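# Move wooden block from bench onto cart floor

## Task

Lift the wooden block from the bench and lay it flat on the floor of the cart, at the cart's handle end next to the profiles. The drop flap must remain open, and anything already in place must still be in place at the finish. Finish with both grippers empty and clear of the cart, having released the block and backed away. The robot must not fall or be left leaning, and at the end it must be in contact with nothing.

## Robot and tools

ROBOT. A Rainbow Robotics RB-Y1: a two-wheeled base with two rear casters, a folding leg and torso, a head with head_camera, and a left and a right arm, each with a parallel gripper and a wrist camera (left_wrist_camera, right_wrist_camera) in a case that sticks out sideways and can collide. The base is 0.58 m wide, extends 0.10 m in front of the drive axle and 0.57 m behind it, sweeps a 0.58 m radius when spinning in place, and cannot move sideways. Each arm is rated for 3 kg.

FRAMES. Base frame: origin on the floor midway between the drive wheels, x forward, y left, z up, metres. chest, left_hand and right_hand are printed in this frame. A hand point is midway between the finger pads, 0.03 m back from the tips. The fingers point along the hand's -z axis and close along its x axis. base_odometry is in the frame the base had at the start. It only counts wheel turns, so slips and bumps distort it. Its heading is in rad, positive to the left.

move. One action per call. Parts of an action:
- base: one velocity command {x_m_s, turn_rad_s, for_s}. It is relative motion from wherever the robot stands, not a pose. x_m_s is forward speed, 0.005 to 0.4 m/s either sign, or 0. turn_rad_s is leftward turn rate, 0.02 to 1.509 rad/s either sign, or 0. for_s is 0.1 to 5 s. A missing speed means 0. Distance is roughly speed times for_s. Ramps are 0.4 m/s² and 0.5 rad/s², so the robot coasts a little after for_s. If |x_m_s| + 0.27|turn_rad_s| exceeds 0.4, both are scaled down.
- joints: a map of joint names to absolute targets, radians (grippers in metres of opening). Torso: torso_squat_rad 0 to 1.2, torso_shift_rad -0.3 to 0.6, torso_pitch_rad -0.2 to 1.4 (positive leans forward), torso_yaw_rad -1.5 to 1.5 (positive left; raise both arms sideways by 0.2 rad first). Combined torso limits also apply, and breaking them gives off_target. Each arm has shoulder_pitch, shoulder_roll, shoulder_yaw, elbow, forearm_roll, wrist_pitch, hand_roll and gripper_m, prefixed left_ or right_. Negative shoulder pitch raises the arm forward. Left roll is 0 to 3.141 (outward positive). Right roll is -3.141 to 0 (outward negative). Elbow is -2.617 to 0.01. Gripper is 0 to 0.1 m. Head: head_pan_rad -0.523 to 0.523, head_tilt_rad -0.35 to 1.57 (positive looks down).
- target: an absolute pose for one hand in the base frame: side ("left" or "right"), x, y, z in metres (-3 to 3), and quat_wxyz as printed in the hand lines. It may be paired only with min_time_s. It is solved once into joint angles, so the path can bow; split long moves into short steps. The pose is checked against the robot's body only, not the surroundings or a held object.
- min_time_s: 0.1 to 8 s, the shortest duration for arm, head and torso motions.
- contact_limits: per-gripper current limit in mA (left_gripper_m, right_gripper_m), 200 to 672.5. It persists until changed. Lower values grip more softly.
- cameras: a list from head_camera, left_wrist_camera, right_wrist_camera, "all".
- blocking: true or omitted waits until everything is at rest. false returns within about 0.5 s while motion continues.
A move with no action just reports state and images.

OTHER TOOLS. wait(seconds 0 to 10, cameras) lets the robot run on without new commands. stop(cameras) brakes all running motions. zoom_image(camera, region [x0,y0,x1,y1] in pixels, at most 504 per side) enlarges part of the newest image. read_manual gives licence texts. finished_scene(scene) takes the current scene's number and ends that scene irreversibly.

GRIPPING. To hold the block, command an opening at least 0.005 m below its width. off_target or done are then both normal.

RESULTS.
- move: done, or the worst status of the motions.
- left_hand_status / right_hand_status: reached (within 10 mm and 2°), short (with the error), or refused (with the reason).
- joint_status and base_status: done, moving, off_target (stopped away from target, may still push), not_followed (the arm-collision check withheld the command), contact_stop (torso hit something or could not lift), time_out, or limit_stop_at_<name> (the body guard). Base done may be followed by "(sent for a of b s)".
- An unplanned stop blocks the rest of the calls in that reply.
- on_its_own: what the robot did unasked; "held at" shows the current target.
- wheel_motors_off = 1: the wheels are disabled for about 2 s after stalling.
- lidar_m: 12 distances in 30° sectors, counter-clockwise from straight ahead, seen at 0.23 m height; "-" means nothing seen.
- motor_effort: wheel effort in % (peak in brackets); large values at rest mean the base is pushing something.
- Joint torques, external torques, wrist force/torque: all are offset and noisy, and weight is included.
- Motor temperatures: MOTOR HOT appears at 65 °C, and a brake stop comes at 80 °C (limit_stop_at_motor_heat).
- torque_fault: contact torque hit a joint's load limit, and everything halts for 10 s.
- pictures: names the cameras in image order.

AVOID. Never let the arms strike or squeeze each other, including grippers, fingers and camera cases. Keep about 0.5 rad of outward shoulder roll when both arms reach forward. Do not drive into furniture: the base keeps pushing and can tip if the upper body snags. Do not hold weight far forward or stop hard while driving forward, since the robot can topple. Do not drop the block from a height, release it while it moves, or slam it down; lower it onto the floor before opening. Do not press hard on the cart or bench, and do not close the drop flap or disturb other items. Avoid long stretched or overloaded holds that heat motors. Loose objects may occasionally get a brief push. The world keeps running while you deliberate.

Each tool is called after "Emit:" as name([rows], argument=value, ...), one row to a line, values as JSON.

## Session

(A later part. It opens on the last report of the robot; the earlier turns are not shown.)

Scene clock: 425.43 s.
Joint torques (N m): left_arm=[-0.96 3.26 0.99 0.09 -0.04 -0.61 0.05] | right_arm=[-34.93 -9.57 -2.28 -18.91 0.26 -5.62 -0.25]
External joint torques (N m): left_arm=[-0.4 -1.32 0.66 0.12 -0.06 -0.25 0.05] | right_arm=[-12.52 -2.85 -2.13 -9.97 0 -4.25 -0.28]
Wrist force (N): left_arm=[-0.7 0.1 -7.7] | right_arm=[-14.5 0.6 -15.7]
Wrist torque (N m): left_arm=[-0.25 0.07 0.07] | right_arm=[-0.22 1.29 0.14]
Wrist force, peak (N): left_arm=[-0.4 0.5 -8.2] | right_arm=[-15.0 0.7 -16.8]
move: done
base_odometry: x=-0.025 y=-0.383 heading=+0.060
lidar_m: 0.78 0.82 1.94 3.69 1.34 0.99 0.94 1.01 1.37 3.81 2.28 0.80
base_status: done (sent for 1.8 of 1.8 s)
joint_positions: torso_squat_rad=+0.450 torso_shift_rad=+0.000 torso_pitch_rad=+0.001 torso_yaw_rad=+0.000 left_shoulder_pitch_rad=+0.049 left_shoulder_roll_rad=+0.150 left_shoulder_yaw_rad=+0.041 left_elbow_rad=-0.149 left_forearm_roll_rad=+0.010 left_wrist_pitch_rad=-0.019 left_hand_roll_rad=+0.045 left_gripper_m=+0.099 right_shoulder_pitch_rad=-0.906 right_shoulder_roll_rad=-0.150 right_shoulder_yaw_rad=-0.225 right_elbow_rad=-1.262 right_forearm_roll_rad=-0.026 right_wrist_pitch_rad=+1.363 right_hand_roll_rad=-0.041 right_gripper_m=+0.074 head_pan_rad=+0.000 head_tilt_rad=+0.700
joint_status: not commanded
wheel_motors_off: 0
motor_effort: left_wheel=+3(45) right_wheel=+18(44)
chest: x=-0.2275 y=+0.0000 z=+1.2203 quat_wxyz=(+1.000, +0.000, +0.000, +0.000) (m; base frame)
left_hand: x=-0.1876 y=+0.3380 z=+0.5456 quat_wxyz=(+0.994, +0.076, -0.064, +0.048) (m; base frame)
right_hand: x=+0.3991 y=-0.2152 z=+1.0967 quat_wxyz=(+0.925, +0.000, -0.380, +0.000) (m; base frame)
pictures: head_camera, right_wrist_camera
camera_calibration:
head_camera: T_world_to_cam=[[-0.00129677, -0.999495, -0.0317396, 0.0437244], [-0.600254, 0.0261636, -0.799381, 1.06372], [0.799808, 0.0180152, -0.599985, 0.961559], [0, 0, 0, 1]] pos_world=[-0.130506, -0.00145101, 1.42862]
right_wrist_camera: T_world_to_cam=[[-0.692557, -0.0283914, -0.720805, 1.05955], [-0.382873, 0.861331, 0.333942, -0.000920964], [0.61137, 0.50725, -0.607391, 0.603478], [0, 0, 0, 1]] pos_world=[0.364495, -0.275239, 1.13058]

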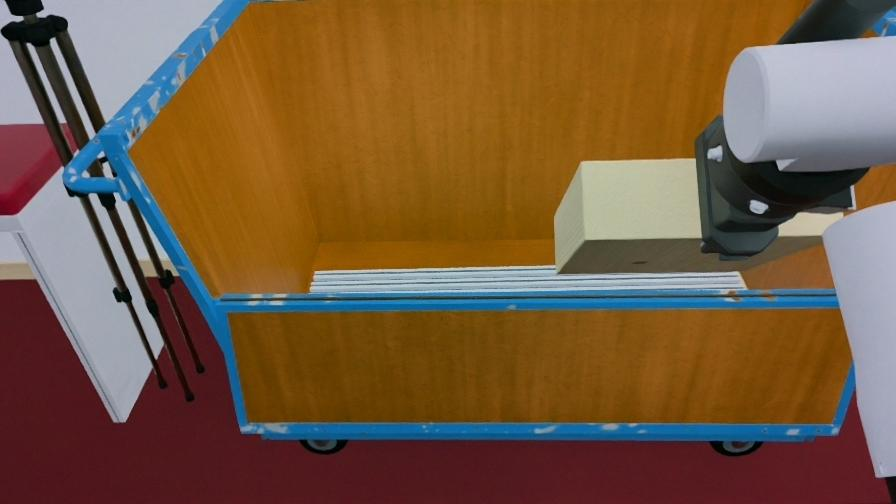

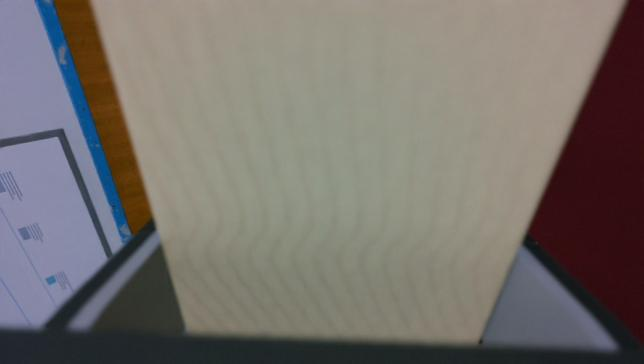

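Emit:
move(base={"turn_rad_s": -0.3, "for_s": 0.23}, joints={"left_shoulder_roll_rad": 0.35, "head_pan_rad": -0.4})

Emit:
move(joints={"torso_yaw_rad": 1.5}, min_time_s=4, cameras=["head_camera"])

Emit:
move(joints={"torso_pitch_rad": 0.5, "torso_shift_rad": 0.15}, min_time_s=2.5, cameras=["head_camera"])

Scene clock: 430.37 s.
Joint torques (N m): left_arm=[-0.73 7.53 1.15 -0.04 -0.05 -0.6 -0.07] | right_arm=[-35.23 -9.29 -2.2 -18.92 0.16 -5.6 -0.43]
External joint torques (N m): left_arm=[-0.2 -2.63 0.43 0.05 -0.1 -0.24 -0.07] | right_arm=[-12.83 -2.56 -2.05 -9.98 -0.09 -4.23 -0.47]
Wrist force (N): left_arm=[0.3 -0.6 -7.1] | right_arm=[-14.9 0.7 -15.5]
Wrist torque (N m): left_arm=[-0.24 0.20 0.10] | right_arm=[-0.28 1.28 0.13]
Wrist force, peak (N): left_arm=[-0.2 1.3 -8.4] | right_arm=[-15.6 1.7 -16.3]
move: done
base_odometry: x=-0.026 y=-0.383 heading=+0.032
lidar_m: 0.77 0.81 1.38 4.11 1.38 1.00 0.93 0.99 1.33 3.41 2.37 0.82
base_status: done (sent for 0.23 of 0.23 s)
joint_positions: torso_squat_rad=+0.450 torso_shift_rad=+0.000 torso_pitch_rad=+0.001 torso_yaw_rad=+0.000 left_shoulder_pitch_rad=+0.049 left_shoulder_roll_rad=+0.350 left_shoulder_yaw_rad=+0.041 left_elbow_rad=-0.149 left_forearm_roll_rad=+0.010 left_wrist_pitch_rad=-0.019 left_hand_roll_rad=+0.045 left_gripper_m=+0.099 right_shoulder_pitch_rad=-0.906 right_shoulder_roll_rad=-0.150 right_shoulder_yaw_rad=-0.225 right_elbow_rad=-1.262 right_forearm_roll_rad=-0.026 right_wrist_pitch_rad=+1.363 right_hand_roll_rad=-0.041 right_gripper_m=+0.074 head_pan_rad=-0.400 head_tilt_rad=+0.700
joint_status: all done
wheel_motors_off: 0
motor_effort: left_wheel=+2(19) right_wheel=+4(12)
chest: x=-0.2275 y=+0.0000 z=+1.2203 quat_wxyz=(+1.000, +0.000, +0.000, +0.000) (m; base frame)
left_hand: x=-0.1882 y=+0.4853 z=+0.5839 quat_wxyz=(+0.982, +0.174, -0.067, +0.036) (m; base frame)
right_hand: x=+0.3991 y=-0.2152 z=+1.0967 quat_wxyz=(+0.925, +0.000, -0.380, +0.000) (m; base frame)
pictures: none

Scene clock: 434.67 s.
Joint torques (N m): left_arm=[-1.11 7.53 1.4 -0.11 -0.02 -0.56 -0.07] | right_arm=[-35.19 -9.73 -2.16 -18.9 0.29 -5.63 -0.33]
External joint torques (N m): left_arm=[-0.59 -2.65 0.67 -0.02 -0.07 -0.2 -0.07] | right_arm=[-12.78 -3 -2.02 -9.96 0.04 -4.26 -0.36]
Wrist force (N): left_arm=[0.6 -1.2 -6.5] | right_arm=[-15.3 0.1 -15.7]
Wrist torque (N m): left_arm=[-0.13 0.21 0.09] | right_arm=[-0.25 1.25 0.13]
Wrist force, peak (N): left_arm=[0.0 -0.5 -8.0] | right_arm=[-15.1 0.5 -16.6]
move: done
base_odometry: x=-0.026 y=-0.383 heading=+0.032
lidar_m: 0.78 0.81 1.38 4.11 1.38 1.00 0.94 1.00 1.32 3.40 2.35 0.81
base_status: not commanded
joint_positions: torso_squat_rad=+0.450 torso_shift_rad=+0.000 torso_pitch_rad=+0.001 torso_yaw_rad=+1.500 left_shoulder_pitch_rad=+0.049 left_shoulder_roll_rad=+0.350 left_shoulder_yaw_rad=+0.041 left_elbow_rad=-0.149 left_forearm_roll_rad=+0.010 left_wrist_pitch_rad=-0.019 left_hand_roll_rad=+0.045 left_gripper_m=+0.099 right_shoulder_pitch_rad=-0.906 right_shoulder_roll_rad=-0.150 right_shoulder_yaw_rad=-0.225 right_elbow_rad=-1.262 right_forearm_roll_rad=-0.026 right_wrist_pitch_rad=+1.363 right_hand_roll_rad=-0.041 right_gripper_m=+0.074 head_pan_rad=-0.400 head_tilt_rad=+0.700
joint_status: all done
wheel_motors_off: 0
motor_effort: left_wheel=+2(3) right_wheel=+4(6)
chest: x=-0.2277 y=+0.0004 z=+1.2203 quat_wxyz=(+0.732, +0.000, +0.000, +0.682) (m; base frame)
left_hand: x=-0.7092 y=+0.0740 z=+0.5841 quat_wxyz=(+0.694, +0.173, +0.070, +0.696) (m; base frame)
right_hand: x=+0.0312 y=+0.6102 z=+1.0967 quat_wxyz=(+0.677, +0.259, -0.278, +0.630) (m; base frame)
pictures: head_camera
camera_calibration:
head_camera: T_world_to_cam=[[0.890178, -0.454497, -0.0318707, 0.255718], [-0.295631, -0.522965, -0.799443, 1.13197], [0.346677, 0.721069, -0.599895, 0.859365], [0, 0, 0, 1]] pos_world=[-0.190911, 0.0885411, 1.42862]

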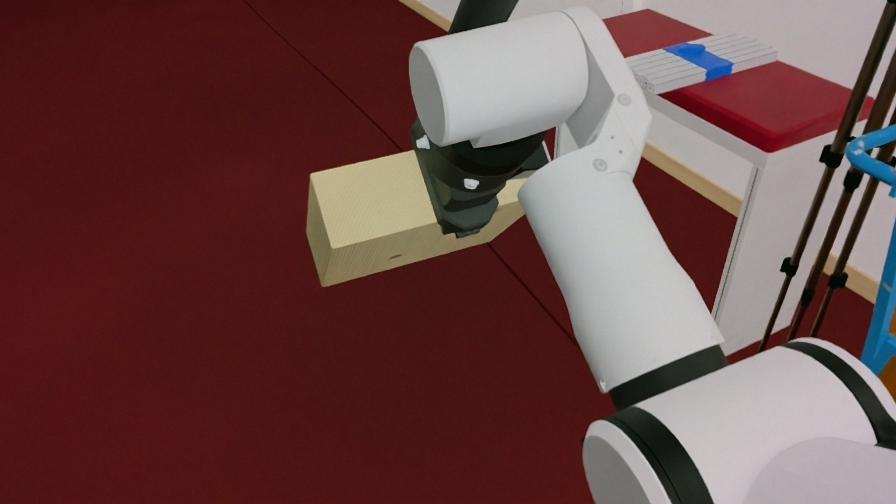

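Scene clock: 437.47 s.
Joint torques (N m): left_arm=[0.2 18.56 2.41 0.31 0.07 -0.44 0.02] | right_arm=[-36.34 8.08 3.44 -17.84 -3.28 -4.97 -0.23]
External joint torques (N m): left_arm=[-0.42 -3.36 0.83 0.23 -0.04 -0.21 0.02] | right_arm=[-13.04 3.07 -0.69 -9.75 -2.63 -3.78 -0.26]
Wrist force (N): left_arm=[0.5 -2.8 -5.5] | right_arm=[-12.3 -10.7 -14.5]
Wrist torque (N m): left_arm=[-0.14 0.21 0.09] | right_arm=[-0.68 1.14 -0.09]
Wrist force, peak (N): left_arm=[0.1 -0.8 -7.8] | right_arm=[-12.7 -11.2 -15.1]
move: done
base_odometry: x=-0.026 y=-0.383 heading=+0.032
lidar_m: 0.78 0.81 1.37 4.10 1.39 0.99 0.95 1.00 1.33 3.40 2.37 0.81
base_status: not commanded
joint_positions: torso_squat_rad=+0.450 torso_shift_rad=+0.150 torso_pitch_rad=+0.501 torso_yaw_rad=+1.500 left_shoulder_pitch_rad=+0.049 left_shoulder_roll_rad=+0.350 left_shoulder_yaw_rad=+0.041 left_elbow_rad=-0.149 left_forearm_roll_rad=+0.010 left_wrist_pitch_rad=-0.019 left_hand_roll_rad=+0.045 left_gripper_m=+0.099 right_shoulder_pitch_rad=-0.906 right_shoulder_roll_rad=-0.151 right_shoulder_yaw_rad=-0.225 right_elbow_rad=-1.263 right_forearm_roll_rad=-0.025 right_wrist_pitch_rad=+1.363 right_hand_roll_rad=-0.041 right_gripper_m=+0.074 head_pan_rad=-0.400 head_tilt_rad=+0.700
joint_status: all done
wheel_motors_off: 0
motor_effort: left_wheel=+2(4) right_wheel=+2(6)
chest: x=+0.0148 y=+0.0004 z=+1.1752 quat_wxyz=(+0.709, +0.169, +0.181, +0.660) (m; base frame)
left_hand: x=-0.7127 y=+0.0742 z=+0.8477 quat_wxyz=(+0.655, +0.340, +0.240, +0.631) (m; base frame)
right_hand: x=+0.1841 y=+0.6102 z=+0.9423 quat_wxyz=(+0.725, +0.406, -0.102, +0.546) (m; base frame)
pictures: head_camera
camera_calibration:
head_camera: T_world_to_cam=[[0.765825, -0.454867, -0.45454, 0.536943], [-0.642824, -0.522866, -0.559811, 0.891202], [0.0169764, 0.720907, -0.692824, 0.862352], [0, 0, 0, 1]] pos_world=[0.147042, 0.0885413, 1.34042]

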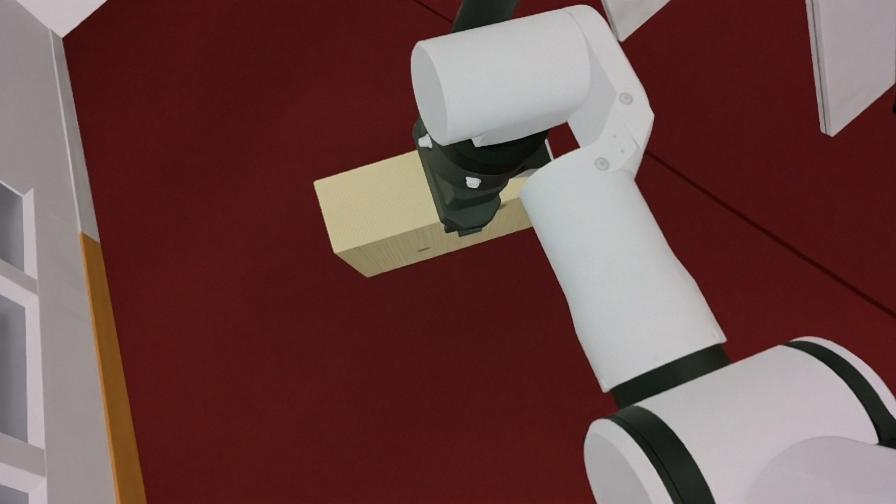

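Emit:
move(target={"side": "right", "x": 0.32, "y": 0.50, "z": 0.90, "quat_wxyz": [0.6533, 0.2706, -0.2706, 0.6533]}, min_time_s=2.5)

Emit:
move(target={"side": "right", "x": 0.45, "y": 0.43, "z": 0.85, "quat_wxyz": [0.6533, 0.2706, -0.2706, 0.6533]}, min_time_s=2)

Emit:
move(target={"side": "right", "x": 0.50, "y": 0.38, "z": 0.82, "quat_wxyz": [0.6533, 0.2706, -0.2706, 0.6533]}, min_time_s=2, cameras=["head_camera", "right_wrist_camera"])

Scene clock: 442.47 s.
Joint torques (N m): left_arm=[0.25 18.7 2.41 0.06 0 -0.48 -0.02] | right_arm=[-27.6 0.38 2.57 -17.47 -1.89 -5.23 0.4]
External joint torques (N m): left_arm=[-0.37 -3.23 0.84 -0.02 -0.11 -0.24 -0.02] | right_arm=[-9.95 -0.26 -0.41 -9.58 -1.57 -3.94 0.36]
Wrist force (N): left_arm=[0.3 -3.5 -5.6] | right_arm=[-14.6 0.8 -16.0]
Wrist torque (N m): left_arm=[0.02 0.17 0.07] | right_arm=[0.08 1.34 -0.31]
Wrist force, peak (N): left_arm=[1.2 -2.9 -6.5] | right_arm=[-13.7 -8.5 -16.2]
move: done
base_odometry: x=-0.026 y=-0.383 heading=+0.032
lidar_m: 0.78 0.80 1.37 4.12 1.38 1.00 0.94 0.99 1.32 3.42 2.37 0.82
base_status: not commanded
joint_positions: torso_squat_rad=+0.450 torso_shift_rad=+0.150 torso_pitch_rad=+0.501 torso_yaw_rad=+1.500 left_shoulder_pitch_rad=+0.049 left_shoulder_roll_rad=+0.350 left_shoulder_yaw_rad=+0.041 left_elbow_rad=-0.149 left_forearm_roll_rad=+0.010 left_wrist_pitch_rad=-0.019 left_hand_roll_rad=+0.045 left_gripper_m=+0.099 right_shoulder_pitch_rad=-0.545 right_shoulder_roll_rad=-0.334 right_shoulder_yaw_rad=-0.227 right_elbow_rad=-1.855 right_forearm_roll_rad=+0.016 right_wrist_pitch_rad=+1.578 right_hand_roll_rad=+0.377 right_gripper_m=+0.074 head_pan_rad=-0.400 head_tilt_rad=+0.700
joint_status: all done
wheel_motors_off: 0
motor_effort: left_wheel=+1(3) right_wheel=+2(4)
chest: x=+0.0148 y=+0.0004 z=+1.1752 quat_wxyz=(+0.709, +0.169, +0.181, +0.660) (m; base frame)
left_hand: x=-0.7127 y=+0.0742 z=+0.8477 quat_wxyz=(+0.655, +0.340, +0.240, +0.631) (m; base frame)
right_hand: x=+0.3199 y=+0.4995 z=+0.8980 quat_wxyz=(+0.655, +0.267, -0.269, +0.654) (m; base frame)
right_hand_status: reached (checked arc, planned for 2.5 s): 2 mm and 0.5 deg off.
pictures: none

Scene clock: 444.80 s.
Joint torques (N m): left_arm=[0.22 18.68 2.58 0.2 0.08 -0.43 0.01] | right_arm=[-22.28 -9.41 -0.43 -16.85 -3.29 -4.63 0.25]
External joint torques (N m): left_arm=[-0.4 -3.25 1 0.12 -0.04 -0.2 0.01] | right_arm=[-8.03 -3.45 -2.05 -8.37 -2.66 -3.49 0.21]
Wrist force (N): left_arm=[0.1 -3.5 -5.9] | right_arm=[-15.4 1.2 -16.0]
Wrist torque (N m): left_arm=[0.03 0.11 0.07] | right_arm=[0.09 1.26 -0.30]
Wrist force, peak (N): left_arm=[-0.1 -3.6 -6.3] | right_arm=[-15.2 1.2 -16.6]
move: done
base_odometry: x=-0.026 y=-0.383 heading=+0.032
lidar_m: 0.77 0.81 1.38 4.11 1.40 0.98 0.95 1.00 1.34 3.40 2.37 0.82
base_status: not commanded
joint_positions: torso_squat_rad=+0.450 torso_shift_rad=+0.150 torso_pitch_rad=+0.501 torso_yaw_rad=+1.500 left_shoulder_pitch_rad=+0.049 left_shoulder_roll_rad=+0.350 left_shoulder_yaw_rad=+0.041 left_elbow_rad=-0.149 left_forearm_roll_rad=+0.010 left_wrist_pitch_rad=-0.019 left_hand_roll_rad=+0.045 left_gripper_m=+0.099 right_shoulder_pitch_rad=-0.406 right_shoulder_roll_rad=-0.555 right_shoulder_yaw_rad=-0.579 right_elbow_rad=-1.845 right_forearm_roll_rad=-0.333 right_wrist_pitch_rad=+1.566 right_hand_roll_rad=+0.631 right_gripper_m=+0.074 head_pan_rad=-0.400 head_tilt_rad=+0.700
joint_status: all done
wheel_motors_off: 0
motor_effort: left_wheel=+1(2) right_wheel=+3(4)
chest: x=+0.0149 y=+0.0003 z=+1.1752 quat_wxyz=(+0.709, +0.169, +0.181, +0.660) (m; base frame)
left_hand: x=-0.7127 y=+0.0742 z=+0.8478 quat_wxyz=(+0.655, +0.340, +0.240, +0.631) (m; base frame)
right_hand: x=+0.4492 y=+0.4294 z=+0.8481 quat_wxyz=(+0.654, +0.270, -0.268, +0.654) (m; base frame)
right_hand_status: reached (checked arc, planned for 2.0 s): 2 mm and 0.3 deg off.
pictures: none

Scene clock: 447.13 s.
Joint torques (N m): left_arm=[0.29 18.9 2.61 0.1 0 -0.44 0.02] | right_arm=[-18.92 -14.1 -1.35 -16.76 -4.07 -4.37 0.53]
External joint torques (N m): left_arm=[-0.33 -3.03 1.04 0.02 -0.11 -0.21 0.01] | right_arm=[-7.21 -5.28 -2.18 -8.05 -3.31 -3.35 0.5]
Wrist force (N): left_arm=[0.6 -3.7 -5.5] | right_arm=[-15.2 0.7 -16.2]
Wrist torque (N m): left_arm=[0.01 0.23 0.11] | right_arm=[0.08 1.28 -0.31]
Wrist force, peak (N): left_arm=[-0.1 -3.4 -6.6] | right_arm=[-15.6 0.9 -16.5]
move: done
base_odometry: x=-0.026 y=-0.383 heading=+0.032
lidar_m: 0.78 0.81 1.38 4.10 1.38 0.99 0.95 1.00 1.34 3.41 2.35 0.81
base_status: not commanded
joint_positions: torso_squat_rad=+0.450 torso_shift_rad=+0.150 torso_pitch_rad=+0.501 torso_yaw_rad=+1.500 left_shoulder_pitch_rad=+0.049 left_shoulder_roll_rad=+0.350 left_shoulder_yaw_rad=+0.041 left_elbow_rad=-0.149 left_forearm_roll_rad=+0.010 left_wrist_pitch_rad=-0.019 left_hand_roll_rad=+0.045 left_gripper_m=+0.099 right_shoulder_pitch_rad=-0.302 right_shoulder_roll_rad=-0.629 right_shoulder_yaw_rad=-0.759 right_elbow_rad=-1.808 right_forearm_roll_rad=-0.491 right_wrist_pitch_rad=+1.548 right_hand_roll_rad=+0.768 right_gripper_m=+0.074 head_pan_rad=-0.400 head_tilt_rad=+0.700
joint_status: all done
wheel_motors_off: 0
motor_effort: left_wheel=+1(3) right_wheel=+2(4)
chest: x=+0.0149 y=+0.0003 z=+1.1752 quat_wxyz=(+0.709, +0.169, +0.181, +0.660) (m; base frame)
left_hand: x=-0.7127 y=+0.0742 z=+0.8478 quat_wxyz=(+0.655, +0.340, +0.240, +0.631) (m; base frame)
right_hand: x=+0.4990 y=+0.3794 z=+0.8186 quat_wxyz=(+0.655, +0.270, -0.269, +0.653) (m; base frame)
right_hand_status: reached (checked arc, planned for 2.0 s): 2 mm and 0.3 deg off.
pictures: head_camera, right_wrist_camera
camera_calibration:
head_camera: T_world_to_cam=[[0.765747, -0.454847, -0.454693, 0.537035], [-0.64292, -0.522818, -0.559745, 0.891132], [0.016877, 0.720954, -0.692777, 0.862228], [0, 0, 0, 1]] pos_world=[0.147142, 0.0885414, 1.34032]
right_wrist_camera: T_world_to_cam=[[0.0266392, -0.691012, -0.722352, 0.838954], [-0.861203, -0.382763, 0.334397, 0.328309], [-0.507562, 0.613184, -0.605299, 0.588382], [0, 0, 0, 1]] pos_world=[0.559032, 0.344606, 0.852381]

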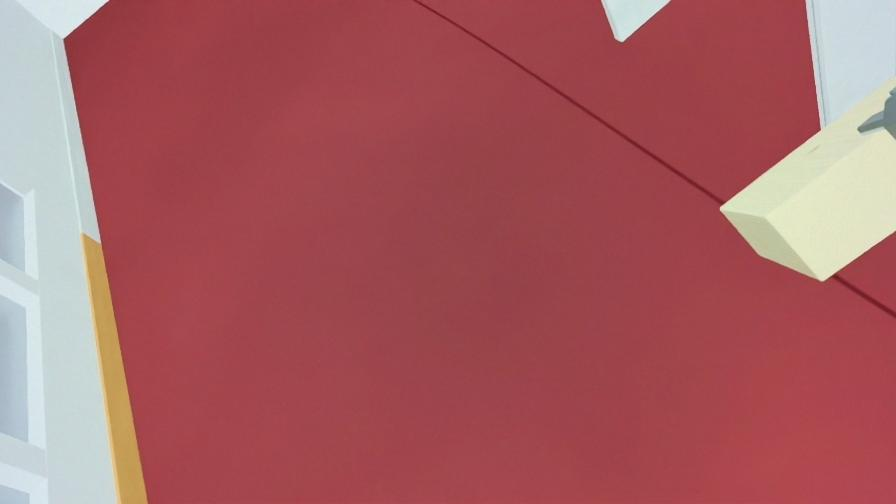

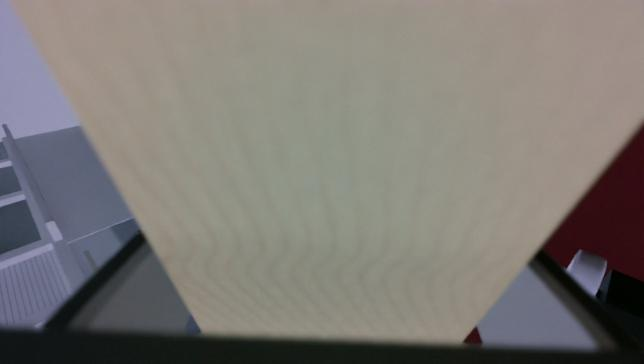

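Emit:
move(joints={"right_shoulder_pitch_rad": -0.08, "right_shoulder_roll_rad": -1.29, "right_shoulder_yaw_rad": -0.2, "right_elbow_rad": -1.782, "right_forearm_roll_rad": -0.675, "right_wrist_pitch_rad": 0.944, "right_hand_roll_rad": 0.08}, min_time_s=2.5, cameras=["head_camera", "right_wrist_camera"])

Scene clock: 452.17 s.
Joint torques (N m): left_arm=[0.16 19 2.42 0.2 0.06 -0.51 -0.01] | right_arm=[-20.17 -20.91 -13.13 -14.37 1.29 -6.65 0.06]
External joint torques (N m): left_arm=[-0.46 -2.94 0.84 0.12 -0.05 -0.28 -0.01] | right_arm=[-8.83 -6.5 -5.29 -7.39 0.87 -5.08 0.02]
Wrist force (N): left_arm=[0.2 -3.1 -5.3] | right_arm=[-17.6 5.4 -12.2]
Wrist torque (N m): left_arm=[0.01 0.16 0.09] | right_arm=[0.33 1.48 -0.15]
Wrist force, peak (N): left_arm=[0.1 -3.6 -6.1] | right_arm=[-18.1 5.8 -13.0]
move: done
base_odometry: x=-0.026 y=-0.383 heading=+0.032
lidar_m: 0.78 0.82 1.38 4.10 1.38 0.99 0.95 0.99 1.34 3.40 2.37 0.81
base_status: not commanded
joint_positions: torso_squat_rad=+0.450 torso_shift_rad=+0.150 torso_pitch_rad=+0.501 torso_yaw_rad=+1.500 left_shoulder_pitch_rad=+0.049 left_shoulder_roll_rad=+0.350 left_shoulder_yaw_rad=+0.041 left_elbow_rad=-0.149 left_forearm_roll_rad=+0.010 left_wrist_pitch_rad=-0.019 left_hand_roll_rad=+0.045 left_gripper_m=+0.099 right_shoulder_pitch_rad=-0.078 right_shoulder_roll_rad=-1.288 right_shoulder_yaw_rad=-0.199 right_elbow_rad=-1.780 right_forearm_roll_rad=-0.675 right_wrist_pitch_rad=+0.945 right_hand_roll_rad=+0.080 right_gripper_m=+0.074 head_pan_rad=-0.400 head_tilt_rad=+0.700
joint_status: all done
wheel_motors_off: 0
motor_effort: left_wheel=+1(2) right_wheel=+2(4)
chest: x=+0.0149 y=+0.0003 z=+1.1752 quat_wxyz=(+0.709, +0.169, +0.182, +0.660) (m; base frame)
left_hand: x=-0.7126 y=+0.0742 z=+0.8479 quat_wxyz=(+0.655, +0.340, +0.240, +0.631) (m; base frame)
right_hand: x=+0.5231 y=+0.4414 z=+0.8825 quat_wxyz=(+0.614, +0.250, -0.391, +0.639) (m; base frame)
pictures: head_camera, right_wrist_camera
camera_calibration:
head_camera: T_world_to_cam=[[0.765699, -0.454833, -0.454788, 0.537092], [-0.64298, -0.52283, -0.559665, 0.891098], [0.0167771, 0.720955, -0.692779, 0.862245], [0, 0, 0, 1]] pos_world=[0.147242, 0.0885414, 1.34032]
right_wrist_camera: T_world_to_cam=[[0.155034, -0.569518, -0.807226, 0.88139], [-0.920135, -0.380675, 0.0918558, 0.595295], [-0.359604, 0.728516, -0.583052, 0.453264], [0, 0, 0, 1]] pos_world=[0.574102, 0.398371, 0.921076]

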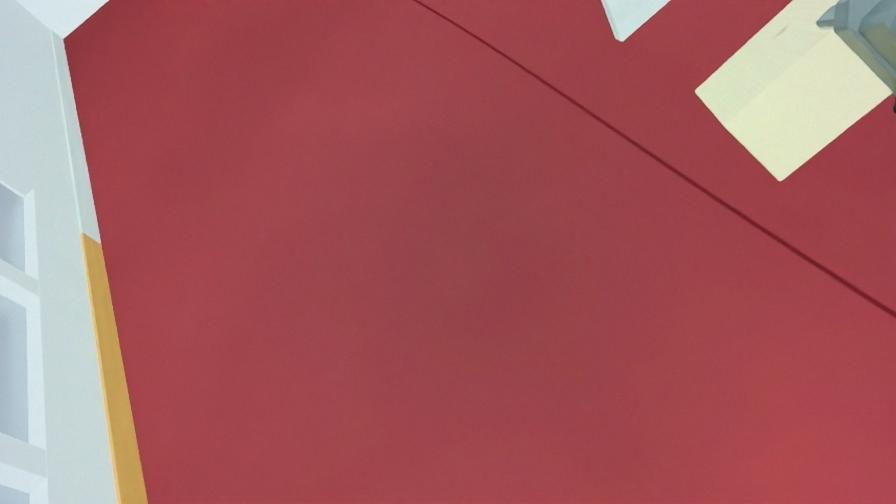

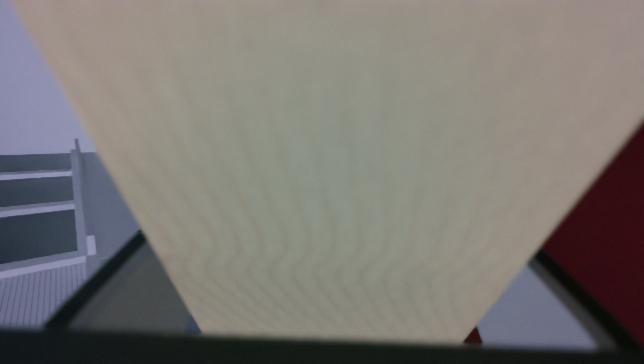

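Emit:
move(joints={"right_shoulder_pitch_rad": 0.146, "right_shoulder_roll_rad": -1.951, "right_shoulder_yaw_rad": 0.355, "right_elbow_rad": -1.756, "right_forearm_roll_rad": -0.86, "right_wrist_pitch_rad": 0.34, "right_hand_roll_rad": -0.601, "head_pan_rad": -0.52, "head_tilt_rad": 0.5}, min_time_s=2.5)

Emit:
move(target={"side": "right", "x": 0.50, "y": 0.39, "z": 0.83, "quat_wxyz": [0.6533, 0.2706, -0.2706, 0.6533]}, min_time_s=1, cameras=["head_camera", "right_wrist_camera"])

Scene clock: 459.73 s.
Joint torques (N m): left_arm=[0.09 19.1 2.46 -0.03 0.01 -0.48 -0.08] | right_arm=[-17.96 -23.44 -16.64 -1.91 1.3 -4.51 0.08]
External joint torques (N m): left_arm=[-0.53 -2.84 0.88 -0.11 -0.1 -0.25 -0.09] | right_arm=[-8.04 -6.35 -6.67 -0.64 0.88 -3.38 0.05]
Wrist force (N): left_arm=[0.0 -3.1 -5.4] | right_arm=[-15.6 0.7 -15.6]
Wrist torque (N m): left_arm=[-0.06 0.14 0.09] | right_arm=[0.13 1.31 -0.15]
Wrist force, peak (N): left_arm=[-0.1 -3.9 -6.1] | right_arm=[-17.9 5.1 -13.6]
move: done
base_odometry: x=-0.026 y=-0.383 heading=+0.032
lidar_m: 0.78 0.81 1.37 4.11 1.40 0.99 0.94 0.99 1.33 3.41 2.37 0.81
base_status: not commanded
joint_positions: torso_squat_rad=+0.450 torso_shift_rad=+0.150 torso_pitch_rad=+0.501 torso_yaw_rad=+1.500 left_shoulder_pitch_rad=+0.049 left_shoulder_roll_rad=+0.350 left_shoulder_yaw_rad=+0.041 left_elbow_rad=-0.149 left_forearm_roll_rad=+0.010 left_wrist_pitch_rad=-0.019 left_hand_roll_rad=+0.045 left_gripper_m=+0.099 right_shoulder_pitch_rad=+0.148 right_shoulder_roll_rad=-1.949 right_shoulder_yaw_rad=+0.357 right_elbow_rad=-1.756 right_forearm_roll_rad=-0.860 right_wrist_pitch_rad=+0.341 right_hand_roll_rad=-0.601 right_gripper_m=+0.074 head_pan_rad=-0.520 head_tilt_rad=+0.500
joint_status: all done
wheel_motors_off: 0
motor_effort: left_wheel=+2(2) right_wheel=+2(4)
chest: x=+0.0150 y=+0.0003 z=+1.1752 quat_wxyz=(+0.709, +0.169, +0.182, +0.660) (m; base frame)
left_hand: x=-0.7126 y=+0.0742 z=+0.8479 quat_wxyz=(+0.655, +0.340, +0.240, +0.631) (m; base frame)
right_hand: x=+0.4997 y=+0.3786 z=+0.7973 quat_wxyz=(+0.654, +0.269, -0.267, +0.654) (m; base frame)
pictures: none

Scene clock: 461.07 s.
Joint torques (N m): left_arm=[-0.06 19.2 2.2 0.11 0.05 -0.42 -0.01] | right_arm=[-21.41 -22.71 -19.64 -2.02 1.36 -4.41 0.52]
External joint torques (N m): left_arm=[-0.68 -2.73 0.62 0.04 -0.06 -0.18 -0.01] | right_arm=[-11.1 -5.57 -9.38 -1.18 0.91 -3.27 0.48]
Wrist force (N): left_arm=[0.9 -2.7 -5.4] | right_arm=[-15.3 1.3 -15.6]
Wrist torque (N m): left_arm=[-0.10 0.26 0.11] | right_arm=[0.11 1.29 -0.33]
Wrist force, peak (N): left_arm=[0.7 -3.8 -6.0] | right_arm=[-16.2 1.4 -16.1]
move: done
base_odometry: x=-0.026 y=-0.383 heading=+0.032
lidar_m: 0.78 0.81 1.38 4.11 1.39 0.99 0.95 1.00 1.33 3.40 2.37 0.81
base_status: not commanded
joint_positions: torso_squat_rad=+0.450 torso_shift_rad=+0.150 torso_pitch_rad=+0.501 torso_yaw_rad=+1.500 left_shoulder_pitch_rad=+0.049 left_shoulder_roll_rad=+0.350 left_shoulder_yaw_rad=+0.041 left_elbow_rad=-0.149 left_forearm_roll_rad=+0.010 left_wrist_pitch_rad=-0.019 left_hand_roll_rad=+0.045 left_gripper_m=+0.099 right_shoulder_pitch_rad=+0.125 right_shoulder_roll_rad=-2.009 right_shoulder_yaw_rad=+0.325 right_elbow_rad=-1.796 right_forearm_roll_rad=-0.945 right_wrist_pitch_rad=+0.385 right_hand_roll_rad=-0.580 right_gripper_m=+0.074 head_pan_rad=-0.520 head_tilt_rad=+0.500
joint_status: all done
wheel_motors_off: 0
motor_effort: left_wheel=+2(3) right_wheel=+3(4)
chest: x=+0.0150 y=+0.0003 z=+1.1752 quat_wxyz=(+0.709, +0.169, +0.182, +0.660) (m; base frame)
left_hand: x=-0.7126 y=+0.0742 z=+0.8479 quat_wxyz=(+0.655, +0.340, +0.240, +0.631) (m; base frame)
right_hand: x=+0.4995 y=+0.3885 z=+0.8273 quat_wxyz=(+0.655, +0.269, -0.269, +0.653) (m; base frame)
right_hand_status: reached (checked arc, planned for 1.0 s): 3 mm and 0.3 deg off.
pictures: head_camera, right_wrist_camera
camera_calibration:
head_camera: T_world_to_cam=[[0.71558, -0.552898, -0.426907, 0.507245], [-0.662043, -0.341867, -0.666953, 1.03401], [0.222812, 0.759889, -0.610675, 0.727474], [0, 0, 0, 1]] pos_world=[0.159498, 0.0811508, 1.35044]
right_wrist_camera: T_world_to_cam=[[0.027396, -0.691531, -0.721827, 0.850963], [-0.861594, -0.382473, 0.33372, 0.329934], [-0.506858, 0.612779, -0.606298, 0.588885], [0, 0, 0, 1]] pos_world=[0.559437, 0.353802, 0.861182]

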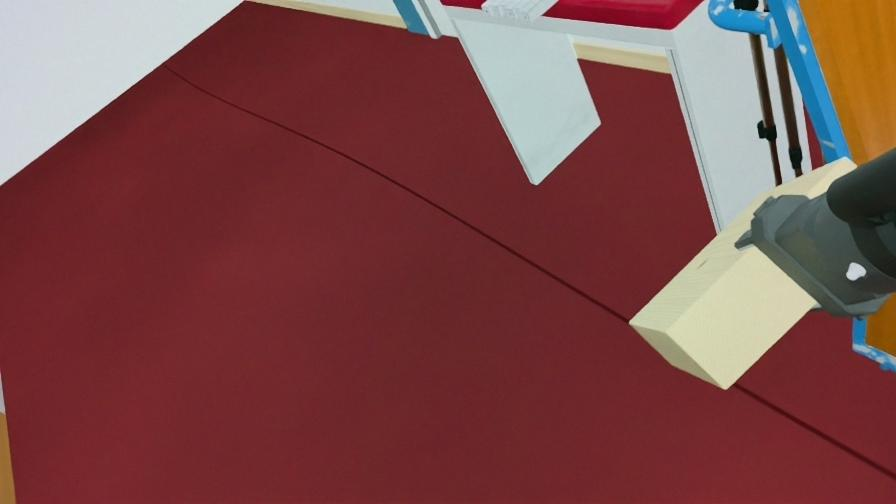

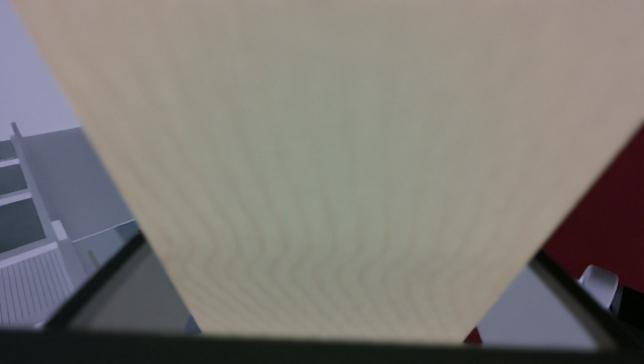

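Emit:
zoom_image(camera="head_camera", region=[600, 130, 896, 410])

Scaled by 1.703 from the camera's 896x504 image, which has a finer 1280x720 frame.

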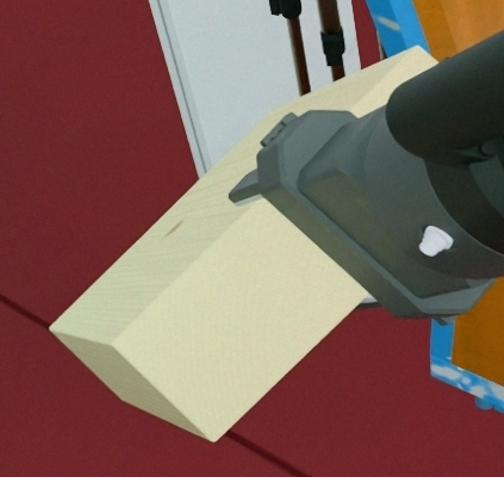

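Emit:
move(target={"side": "right", "x": 0.50, "y": 0.39, "z": 0.83, "quat_wxyz": [0.6244, 0.3320, -0.2068, 0.6762]}, min_time_s=1.5, cameras=["head_camera", "right_wrist_camera"])

Emit:
zoom_image(camera="head_camera", region=[600, 130, 896, 410])

Scene clock: 472.27 s.
Joint torques (N m): left_arm=[0.1 18.69 2.69 0.14 0.02 -0.5 0.12] | right_arm=[-22.33 -18.07 -9.41 8.12 -1.13 -4.61 -0.02]
External joint torques (N m): left_arm=[-0.52 -3.25 1.11 0.06 -0.1 -0.27 0.12] | right_arm=[-8.32 -4.26 -4.17 4.09 -0.89 -3.46 -0.06]
Wrist force (N): left_arm=[0.2 -3.4 -5.8] | right_arm=[-15.5 -1.8 -15.0]
Wrist torque (N m): left_arm=[0.01 0.18 0.05] | right_arm=[-0.15 1.25 -0.13]
Wrist force, peak (N): left_arm=[0.2 -3.4 -6.4] | right_arm=[-15.9 1.1 -16.2]
move: done
base_odometry: x=-0.026 y=-0.383 heading=+0.032
lidar_m: 0.78 0.82 1.37 4.11 1.40 1.00 0.94 1.00 1.33 3.41 2.37 0.82
base_status: not commanded
joint_positions: torso_squat_rad=+0.450 torso_shift_rad=+0.150 torso_pitch_rad=+0.501 torso_yaw_rad=+1.500 left_shoulder_pitch_rad=+0.049 left_shoulder_roll_rad=+0.350 left_shoulder_yaw_rad=+0.041 left_elbow_rad=-0.149 left_forearm_roll_rad=+0.010 left_wrist_pitch_rad=-0.019 left_hand_roll_rad=+0.045 left_gripper_m=+0.099 right_shoulder_pitch_rad=+0.700 right_shoulder_roll_rad=-2.579 right_shoulder_yaw_rad=+0.380 right_elbow_rad=-1.612 right_forearm_roll_rad=-1.277 right_wrist_pitch_rad=-0.407 right_hand_roll_rad=-0.767 right_gripper_m=+0.074 head_pan_rad=-0.520 head_tilt_rad=+0.500
joint_status: all done
wheel_motors_off: 0
motor_effort: left_wheel=+1(3) right_wheel=+1(4)
chest: x=+0.0150 y=+0.0003 z=+1.1751 quat_wxyz=(+0.709, +0.169, +0.182, +0.660) (m; base frame)
left_hand: x=-0.7126 y=+0.0742 z=+0.8479 quat_wxyz=(+0.655, +0.340, +0.240, +0.631) (m; base frame)
right_hand: x=+0.4996 y=+0.3886 z=+0.8284 quat_wxyz=(+0.625, +0.331, -0.206, +0.676) (m; base frame)
right_hand_status: reached (checked arc, planned for 1.5 s): 2 mm and 0.2 deg off.
pictures: head_camera, right_wrist_camera
camera_calibration:
head_camera: T_world_to_cam=[[0.715532, -0.552924, -0.426954, 0.507318], [-0.662095, -0.341828, -0.666922, 1.03398], [0.222812, 0.759888, -0.610676, 0.727475], [0, 0, 0, 1]] pos_world=[0.159498, 0.0811509, 1.35044]
right_wrist_camera: T_world_to_cam=[[0.0226081, -0.686848, -0.72645, 0.856168], [-0.749805, -0.492276, 0.442105, 0.226784], [-0.661273, 0.5347, -0.526131, 0.630636], [0, 0, 0, 1]] pos_world=[0.56771, 0.362496, 0.853498]

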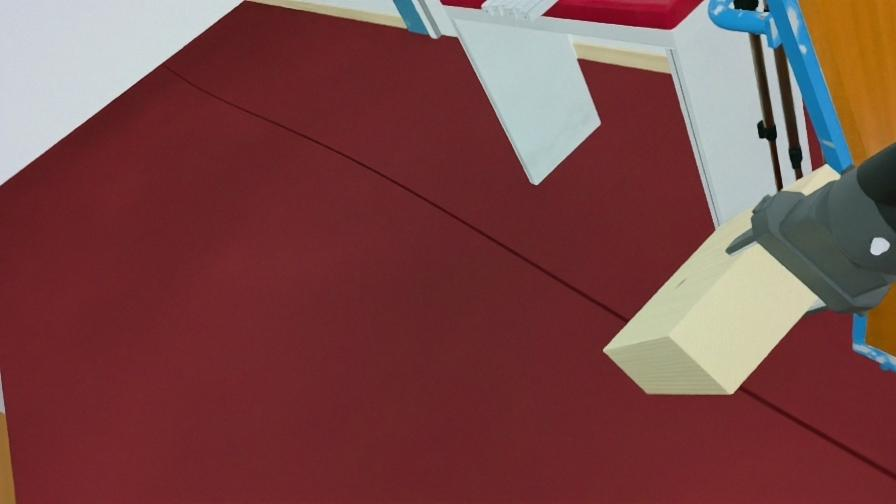

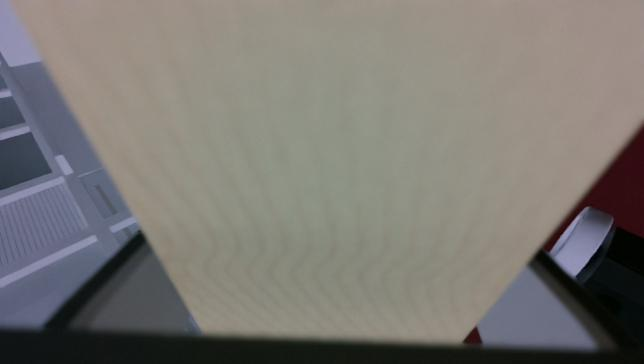

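Scaled by 1.703 from the camera's 896x504 image, which has a finer 1280x720 frame.

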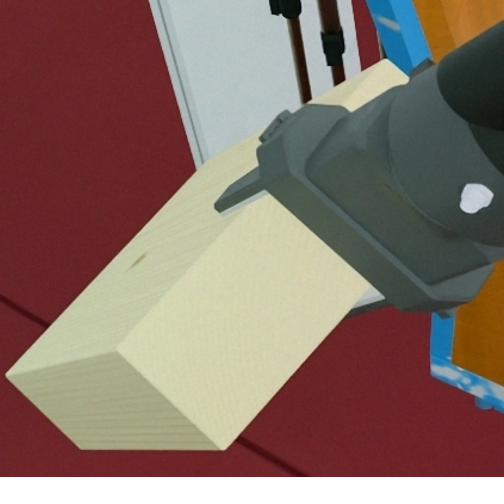

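Emit:
move(target={"side": "right", "x": 0.50, "y": 0.28, "z": 0.83, "quat_wxyz": [0.6244, 0.3320, -0.2068, 0.6762]}, min_time_s=2, cameras=["head_camera"])

Scene clock: 483.27 s.
Joint torques (N m): left_arm=[0.09 18.98 2.24 0.17 0.08 -0.49 -0.13] | right_arm=[-18.06 -19.35 -7.3 4 -0.92 -5.56 0.33]
External joint torques (N m): left_arm=[-0.52 -2.96 0.66 0.09 -0.03 -0.26 -0.13] | right_arm=[-9.39 -2.61 -3.3 1.53 -0.81 -4.21 0.3]
Wrist force (N): left_arm=[-0.1 -3.0 -5.4] | right_arm=[-15.1 -2.4 -15.0]
Wrist torque (N m): left_arm=[-0.06 0.11 0.07] | right_arm=[-0.05 1.36 -0.33]
Wrist force, peak (N): left_arm=[-0.3 -3.7 -6.2] | right_arm=[-16.1 -2.2 -15.9]
move: done
base_odometry: x=-0.026 y=-0.383 heading=+0.032
lidar_m: 0.77 0.81 1.36 4.11 1.39 0.98 0.94 1.00 1.33 3.41 2.37 0.81
base_status: not commanded
joint_positions: torso_squat_rad=+0.450 torso_shift_rad=+0.150 torso_pitch_rad=+0.501 torso_yaw_rad=+1.500 left_shoulder_pitch_rad=+0.049 left_shoulder_roll_rad=+0.350 left_shoulder_yaw_rad=+0.041 left_elbow_rad=-0.149 left_forearm_roll_rad=+0.010 left_wrist_pitch_rad=-0.019 left_hand_roll_rad=+0.045 left_gripper_m=+0.099 right_shoulder_pitch_rad=+0.338 right_shoulder_roll_rad=-2.556 right_shoulder_yaw_rad=+0.871 right_elbow_rad=-1.899 right_forearm_roll_rad=-1.397 right_wrist_pitch_rad=-0.546 right_hand_roll_rad=-0.428 right_gripper_m=+0.074 head_pan_rad=-0.520 head_tilt_rad=+0.500
joint_status: all done
wheel_motors_off: 0
motor_effort: left_wheel=+1(3) right_wheel=+1(4)
chest: x=+0.0150 y=+0.0003 z=+1.1751 quat_wxyz=(+0.709, +0.169, +0.182, +0.660) (m; base frame)
left_hand: x=-0.7126 y=+0.0742 z=+0.8479 quat_wxyz=(+0.655, +0.340, +0.240, +0.631) (m; base frame)
right_hand: x=+0.4998 y=+0.2789 z=+0.8286 quat_wxyz=(+0.625, +0.331, -0.204, +0.677) (m; base frame)
right_hand_status: reached (checked arc, planned for 2.0 s): 2 mm and 0.3 deg off.
pictures: head_camera
camera_calibration:
head_camera: T_world_to_cam=[[0.715543, -0.552883, -0.426988, 0.507359], [-0.662088, -0.3418, -0.666943, 1.034], [0.222797, 0.759929, -0.61063, 0.727411], [0, 0, 0, 1]] pos_world=[0.159498, 0.0811509, 1.35043]

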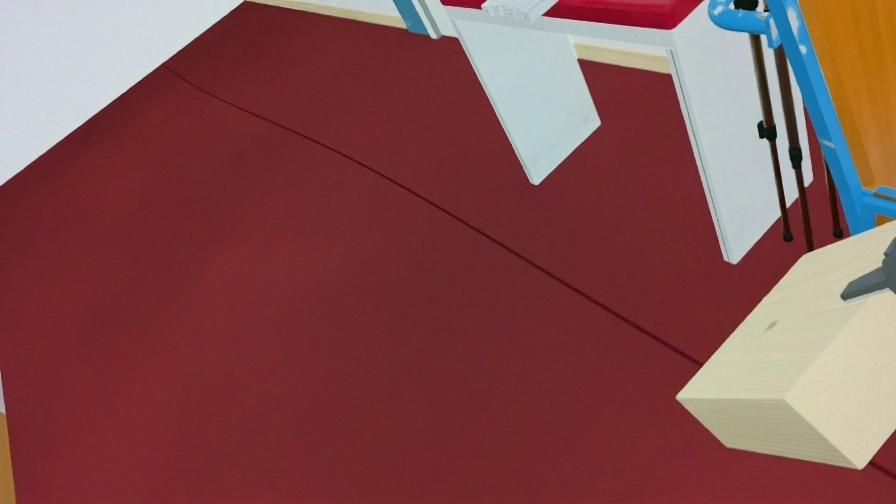

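Emit:
move(target={"side": "right", "x": 0.50, "y": 0.24, "z": 0.835, "quat_wxyz": [0.6244, 0.3320, -0.2068, 0.6762]}, min_time_s=1.5)

Emit:
move(base={"x_m_s": 0.15, "for_s": 1.6}, cameras=["head_camera"])

Scene clock: 487.83 s.
Joint torques (N m): left_arm=[0.19 18.95 2.14 0.23 0.05 -0.46 0.06] | right_arm=[-15.59 -22.23 -5.97 3.17 -0.86 -5.75 0.41]
External joint torques (N m): left_arm=[-0.43 -2.98 0.56 0.15 -0.06 -0.23 0.06] | right_arm=[-8.5 -5.28 -3.03 1.02 -0.75 -4.37 0.38]
Wrist force (N): left_arm=[-0.2 -3.4 -5.1] | right_arm=[-15.0 -2.1 -15.4]
Wrist torque (N m): left_arm=[0.02 0.10 0.11] | right_arm=[-0.11 1.35 -0.33]
Wrist force, peak (N): left_arm=[-0.3 -3.9 -6.1] | right_arm=[-16.1 -2.6 -15.4]
move: done
base_odometry: x=-0.026 y=-0.383 heading=+0.032
lidar_m: 0.78 0.81 1.38 4.11 1.39 1.00 0.94 0.97 1.34 3.42 2.35 0.81
base_status: not commanded
joint_positions: torso_squat_rad=+0.450 torso_shift_rad=+0.150 torso_pitch_rad=+0.501 torso_yaw_rad=+1.500 left_shoulder_pitch_rad=+0.049 left_shoulder_roll_rad=+0.350 left_shoulder_yaw_rad=+0.041 left_elbow_rad=-0.149 left_forearm_roll_rad=+0.010 left_wrist_pitch_rad=-0.019 left_hand_roll_rad=+0.045 left_gripper_m=+0.099 right_shoulder_pitch_rad=+0.274 right_shoulder_roll_rad=-2.595 right_shoulder_yaw_rad=+1.044 right_elbow_rad=-1.975 right_forearm_roll_rad=-1.406 right_wrist_pitch_rad=-0.653 right_hand_roll_rad=-0.355 right_gripper_m=+0.074 head_pan_rad=-0.520 head_tilt_rad=+0.500
joint_status: all done
wheel_motors_off: 0
motor_effort: left_wheel=+1(2) right_wheel=+1(4)
chest: x=+0.0150 y=+0.0003 z=+1.1751 quat_wxyz=(+0.709, +0.169, +0.182, +0.660) (m; base frame)
left_hand: x=-0.7126 y=+0.0742 z=+0.8479 quat_wxyz=(+0.655, +0.340, +0.240, +0.631) (m; base frame)
right_hand: x=+0.4997 y=+0.2392 z=+0.8336 quat_wxyz=(+0.625, +0.331, -0.205, +0.676) (m; base frame)
right_hand_status: reached (checked arc, planned for 1.5 s): 2 mm and 0.3 deg off.
pictures: none

Scene clock: 490.20 s.
Joint torques (N m): left_arm=[0.42 19.27 2.58 0.2 0.06 -0.5 0.05] | right_arm=[-15.24 -21.45 -6.45 3.35 -0.68 -5.41 0.41]
External joint torques (N m): left_arm=[-0.2 -2.67 1 0.13 -0.05 -0.27 0.05] | right_arm=[-8.15 -4.5 -3.51 1.2 -0.58 -4.04 0.38]
Wrist force (N): left_arm=[-0.1 -3.4 -5.5] | right_arm=[-15.0 -2.8 -14.9]
Wrist torque (N m): left_arm=[-0.01 0.10 0.12] | right_arm=[-0.15 1.35 -0.33]
Wrist force, peak (N): left_arm=[-0.9 -3.8 -6.3] | right_arm=[-16.4 -4.5 -14.8]
move: done
base_odometry: x=+0.214 y=-0.375 heading=+0.033
lidar_m: 0.53 0.56 1.20 4.93 1.73 1.24 1.18 1.25 1.67 4.28 0.79 0.57
base_status: done (sent for 1.6 of 1.6 s)
joint_positions: torso_squat_rad=+0.450 torso_shift_rad=+0.150 torso_pitch_rad=+0.501 torso_yaw_rad=+1.500 left_shoulder_pitch_rad=+0.049 left_shoulder_roll_rad=+0.350 left_shoulder_yaw_rad=+0.041 left_elbow_rad=-0.149 left_forearm_roll_rad=+0.010 left_wrist_pitch_rad=-0.019 left_hand_roll_rad=+0.045 left_gripper_m=+0.099 right_shoulder_pitch_rad=+0.274 right_shoulder_roll_rad=-2.595 right_shoulder_yaw_rad=+1.045 right_elbow_rad=-1.976 right_forearm_roll_rad=-1.406 right_wrist_pitch_rad=-0.653 right_hand_roll_rad=-0.355 right_gripper_m=+0.074 head_pan_rad=-0.520 head_tilt_rad=+0.500
joint_status: not commanded
wheel_motors_off: 0
motor_effort: left_wheel=+10(42) right_wheel=-10(34)
chest: x=+0.0150 y=+0.0003 z=+1.1751 quat_wxyz=(+0.709, +0.169, +0.182, +0.660) (m; base frame)
left_hand: x=-0.7125 y=+0.0742 z=+0.8479 quat_wxyz=(+0.655, +0.340, +0.240, +0.631) (m; base frame)
right_hand: x=+0.4998 y=+0.2392 z=+0.8336 quat_wxyz=(+0.625, +0.331, -0.205, +0.676) (m; base frame)
pictures: head_camera
camera_calibration:
head_camera: T_world_to_cam=[[0.71553, -0.552844, -0.427061, 0.507342], [-0.662134, -0.341827, -0.666883, 1.03393], [0.222701, 0.759946, -0.610644, 0.727361], [0, 0, 0, 1]] pos_world=[0.159598, 0.0811508, 1.35034]

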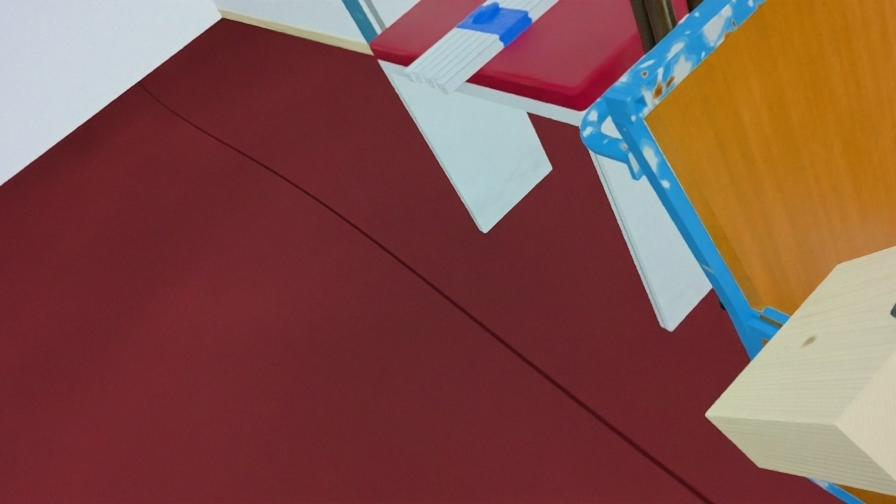

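Emit:
move(joints={"torso_yaw_rad": 1.2, "head_tilt_rad": 0.6}, min_time_s=2)

Emit:
move(target={"side": "right", "x": 0.50, "y": 0.24, "z": 0.835, "quat_wxyz": [0.6244, 0.3320, -0.2068, 0.6762]}, min_time_s=2, cameras=["head_camera"])

Scene clock: 494.53 s.
Joint torques (N m): left_arm=[3.91 18.48 2.55 1.77 0.04 -0.19 -0.05] | right_arm=[-14.85 -20.52 -5.29 3.5 -0.66 -4.98 0.46]
External joint torques (N m): left_arm=[-0.76 -2.6 1.01 0.16 -0.07 -0.23 -0.06] | right_arm=[-7.71 -4.5 -3.89 1.46 -0.57 -3.8 0.43]
Wrist force (N): left_arm=[1.0 -2.6 -6.2] | right_arm=[-12.9 -2.0 -17.1]
Wrist torque (N m): left_arm=[-0.12 0.19 0.10] | right_arm=[-0.11 1.14 -0.30]
Wrist force, peak (N): left_arm=[0.2 -4.4 -6.2] | right_arm=[-15.8 -2.8 -15.6]
move: done
base_odometry: x=+0.214 y=-0.375 heading=+0.033
lidar_m: 0.53 0.57 1.19 4.94 1.73 1.24 1.18 1.24 1.67 4.28 0.79 0.57
base_status: not commanded
joint_positions: torso_squat_rad=+0.450 torso_shift_rad=+0.150 torso_pitch_rad=+0.501 torso_yaw_rad=+1.200 left_shoulder_pitch_rad=+0.049 left_shoulder_roll_rad=+0.350 left_shoulder_yaw_rad=+0.041 left_elbow_rad=-0.149 left_forearm_roll_rad=+0.010 left_wrist_pitch_rad=-0.019 left_hand_roll_rad=+0.045 left_gripper_m=+0.099 right_shoulder_pitch_rad=+0.274 right_shoulder_roll_rad=-2.595 right_shoulder_yaw_rad=+1.045 right_elbow_rad=-1.976 right_forearm_roll_rad=-1.406 right_wrist_pitch_rad=-0.653 right_hand_roll_rad=-0.355 right_gripper_m=+0.074 head_pan_rad=-0.520 head_tilt_rad=+0.600
joint_status: all done
wheel_motors_off: 0
motor_effort: left_wheel=+10(10) right_wheel=-9(11)
chest: x=+0.0150 y=+0.0002 z=+1.1751 quat_wxyz=(+0.800, +0.140, +0.205, +0.547) (m; base frame)
left_hand: x=-0.6745 y=+0.2130 z=+0.8270 quat_wxyz=(+0.754, +0.321, +0.237, +0.521) (m; base frame)
right_hand: x=+0.5387 y=+0.0544 z=+0.8125 quat_wxyz=(+0.731, +0.256, -0.198, +0.601) (m; base frame)
pictures: none

Scene clock: 496.87 s.
Joint torques (N m): left_arm=[3.69 18.54 2.45 1.76 0.06 -0.17 0] | right_arm=[-21.19 -14.8 -12.32 5.46 -0.79 -5.3 -0.05]
External joint torques (N m): left_arm=[-0.99 -2.53 0.91 0.16 -0.05 -0.21 -0.01] | right_arm=[-7.32 -2.88 -7.08 2.72 -0.62 -4.03 -0.08]
Wrist force (N): left_arm=[1.5 -3.4 -6.0] | right_arm=[-15.2 -1.7 -15.7]
Wrist torque (N m): left_arm=[0.01 0.26 0.04] | right_arm=[-0.04 1.41 -0.14]
Wrist force, peak (N): left_arm=[1.7 -3.4 -6.0] | right_arm=[-0.2 3.1 35.2]
move: done
base_odometry: x=+0.214 y=-0.375 heading=+0.033
lidar_m: 0.53 0.55 0.76 4.93 1.75 1.23 1.17 1.25 1.67 4.28 0.78 0.57
base_status: not commanded
joint_positions: torso_squat_rad=+0.450 torso_shift_rad=+0.150 torso_pitch_rad=+0.501 torso_yaw_rad=+1.200 left_shoulder_pitch_rad=+0.049 left_shoulder_roll_rad=+0.350 left_shoulder_yaw_rad=+0.041 left_elbow_rad=-0.149 left_forearm_roll_rad=+0.010 left_wrist_pitch_rad=-0.019 left_hand_roll_rad=+0.045 left_gripper_m=+0.099 right_shoulder_pitch_rad=+0.570 right_shoulder_roll_rad=-2.607 right_shoulder_yaw_rad=+0.343 right_elbow_rad=-1.798 right_forearm_roll_rad=-1.220 right_wrist_pitch_rad=-0.443 right_hand_roll_rad=-0.601 right_gripper_m=+0.074 head_pan_rad=-0.520 head_tilt_rad=+0.600
joint_status: all done
wheel_motors_off: 0
motor_effort: left_wheel=+6(10) right_wheel=-8(10)
chest: x=+0.0149 y=+0.0002 z=+1.1752 quat_wxyz=(+0.800, +0.140, +0.205, +0.547) (m; base frame)
left_hand: x=-0.6745 y=+0.2130 z=+0.8269 quat_wxyz=(+0.754, +0.321, +0.237, +0.521) (m; base frame)
right_hand: x=+0.4995 y=+0.2383 z=+0.8338 quat_wxyz=(+0.626, +0.331, -0.206, +0.676) (m; base frame)
right_hand_status: reached (checked arc, planned for 2.0 s): 2 mm and 0.2 deg off.
pictures: head_camera
camera_calibration:
head_camera: T_world_to_cam=[[0.537379, -0.776176, -0.329811, 0.39592], [-0.777649, -0.304732, -0.549909, 0.890339], [0.326322, 0.551987, -0.767349, 0.928676], [0, 0, 0, 1]] pos_world=[0.176565, 0.0660021, 1.3328]

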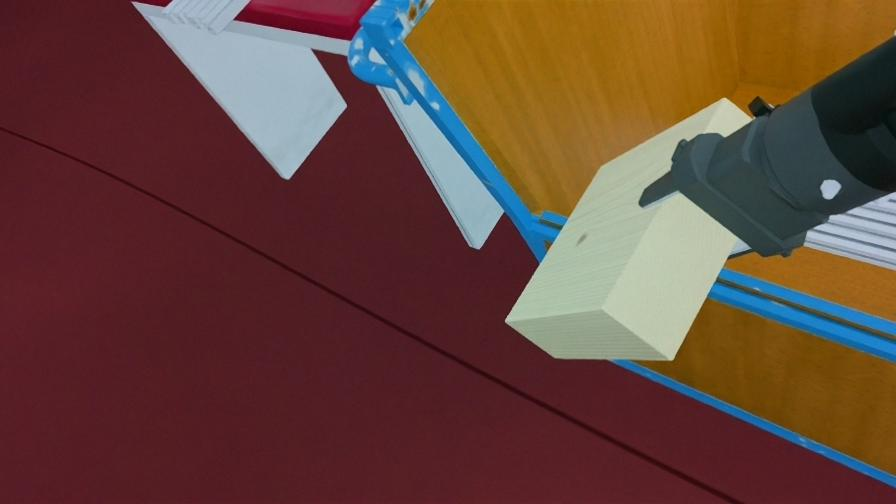

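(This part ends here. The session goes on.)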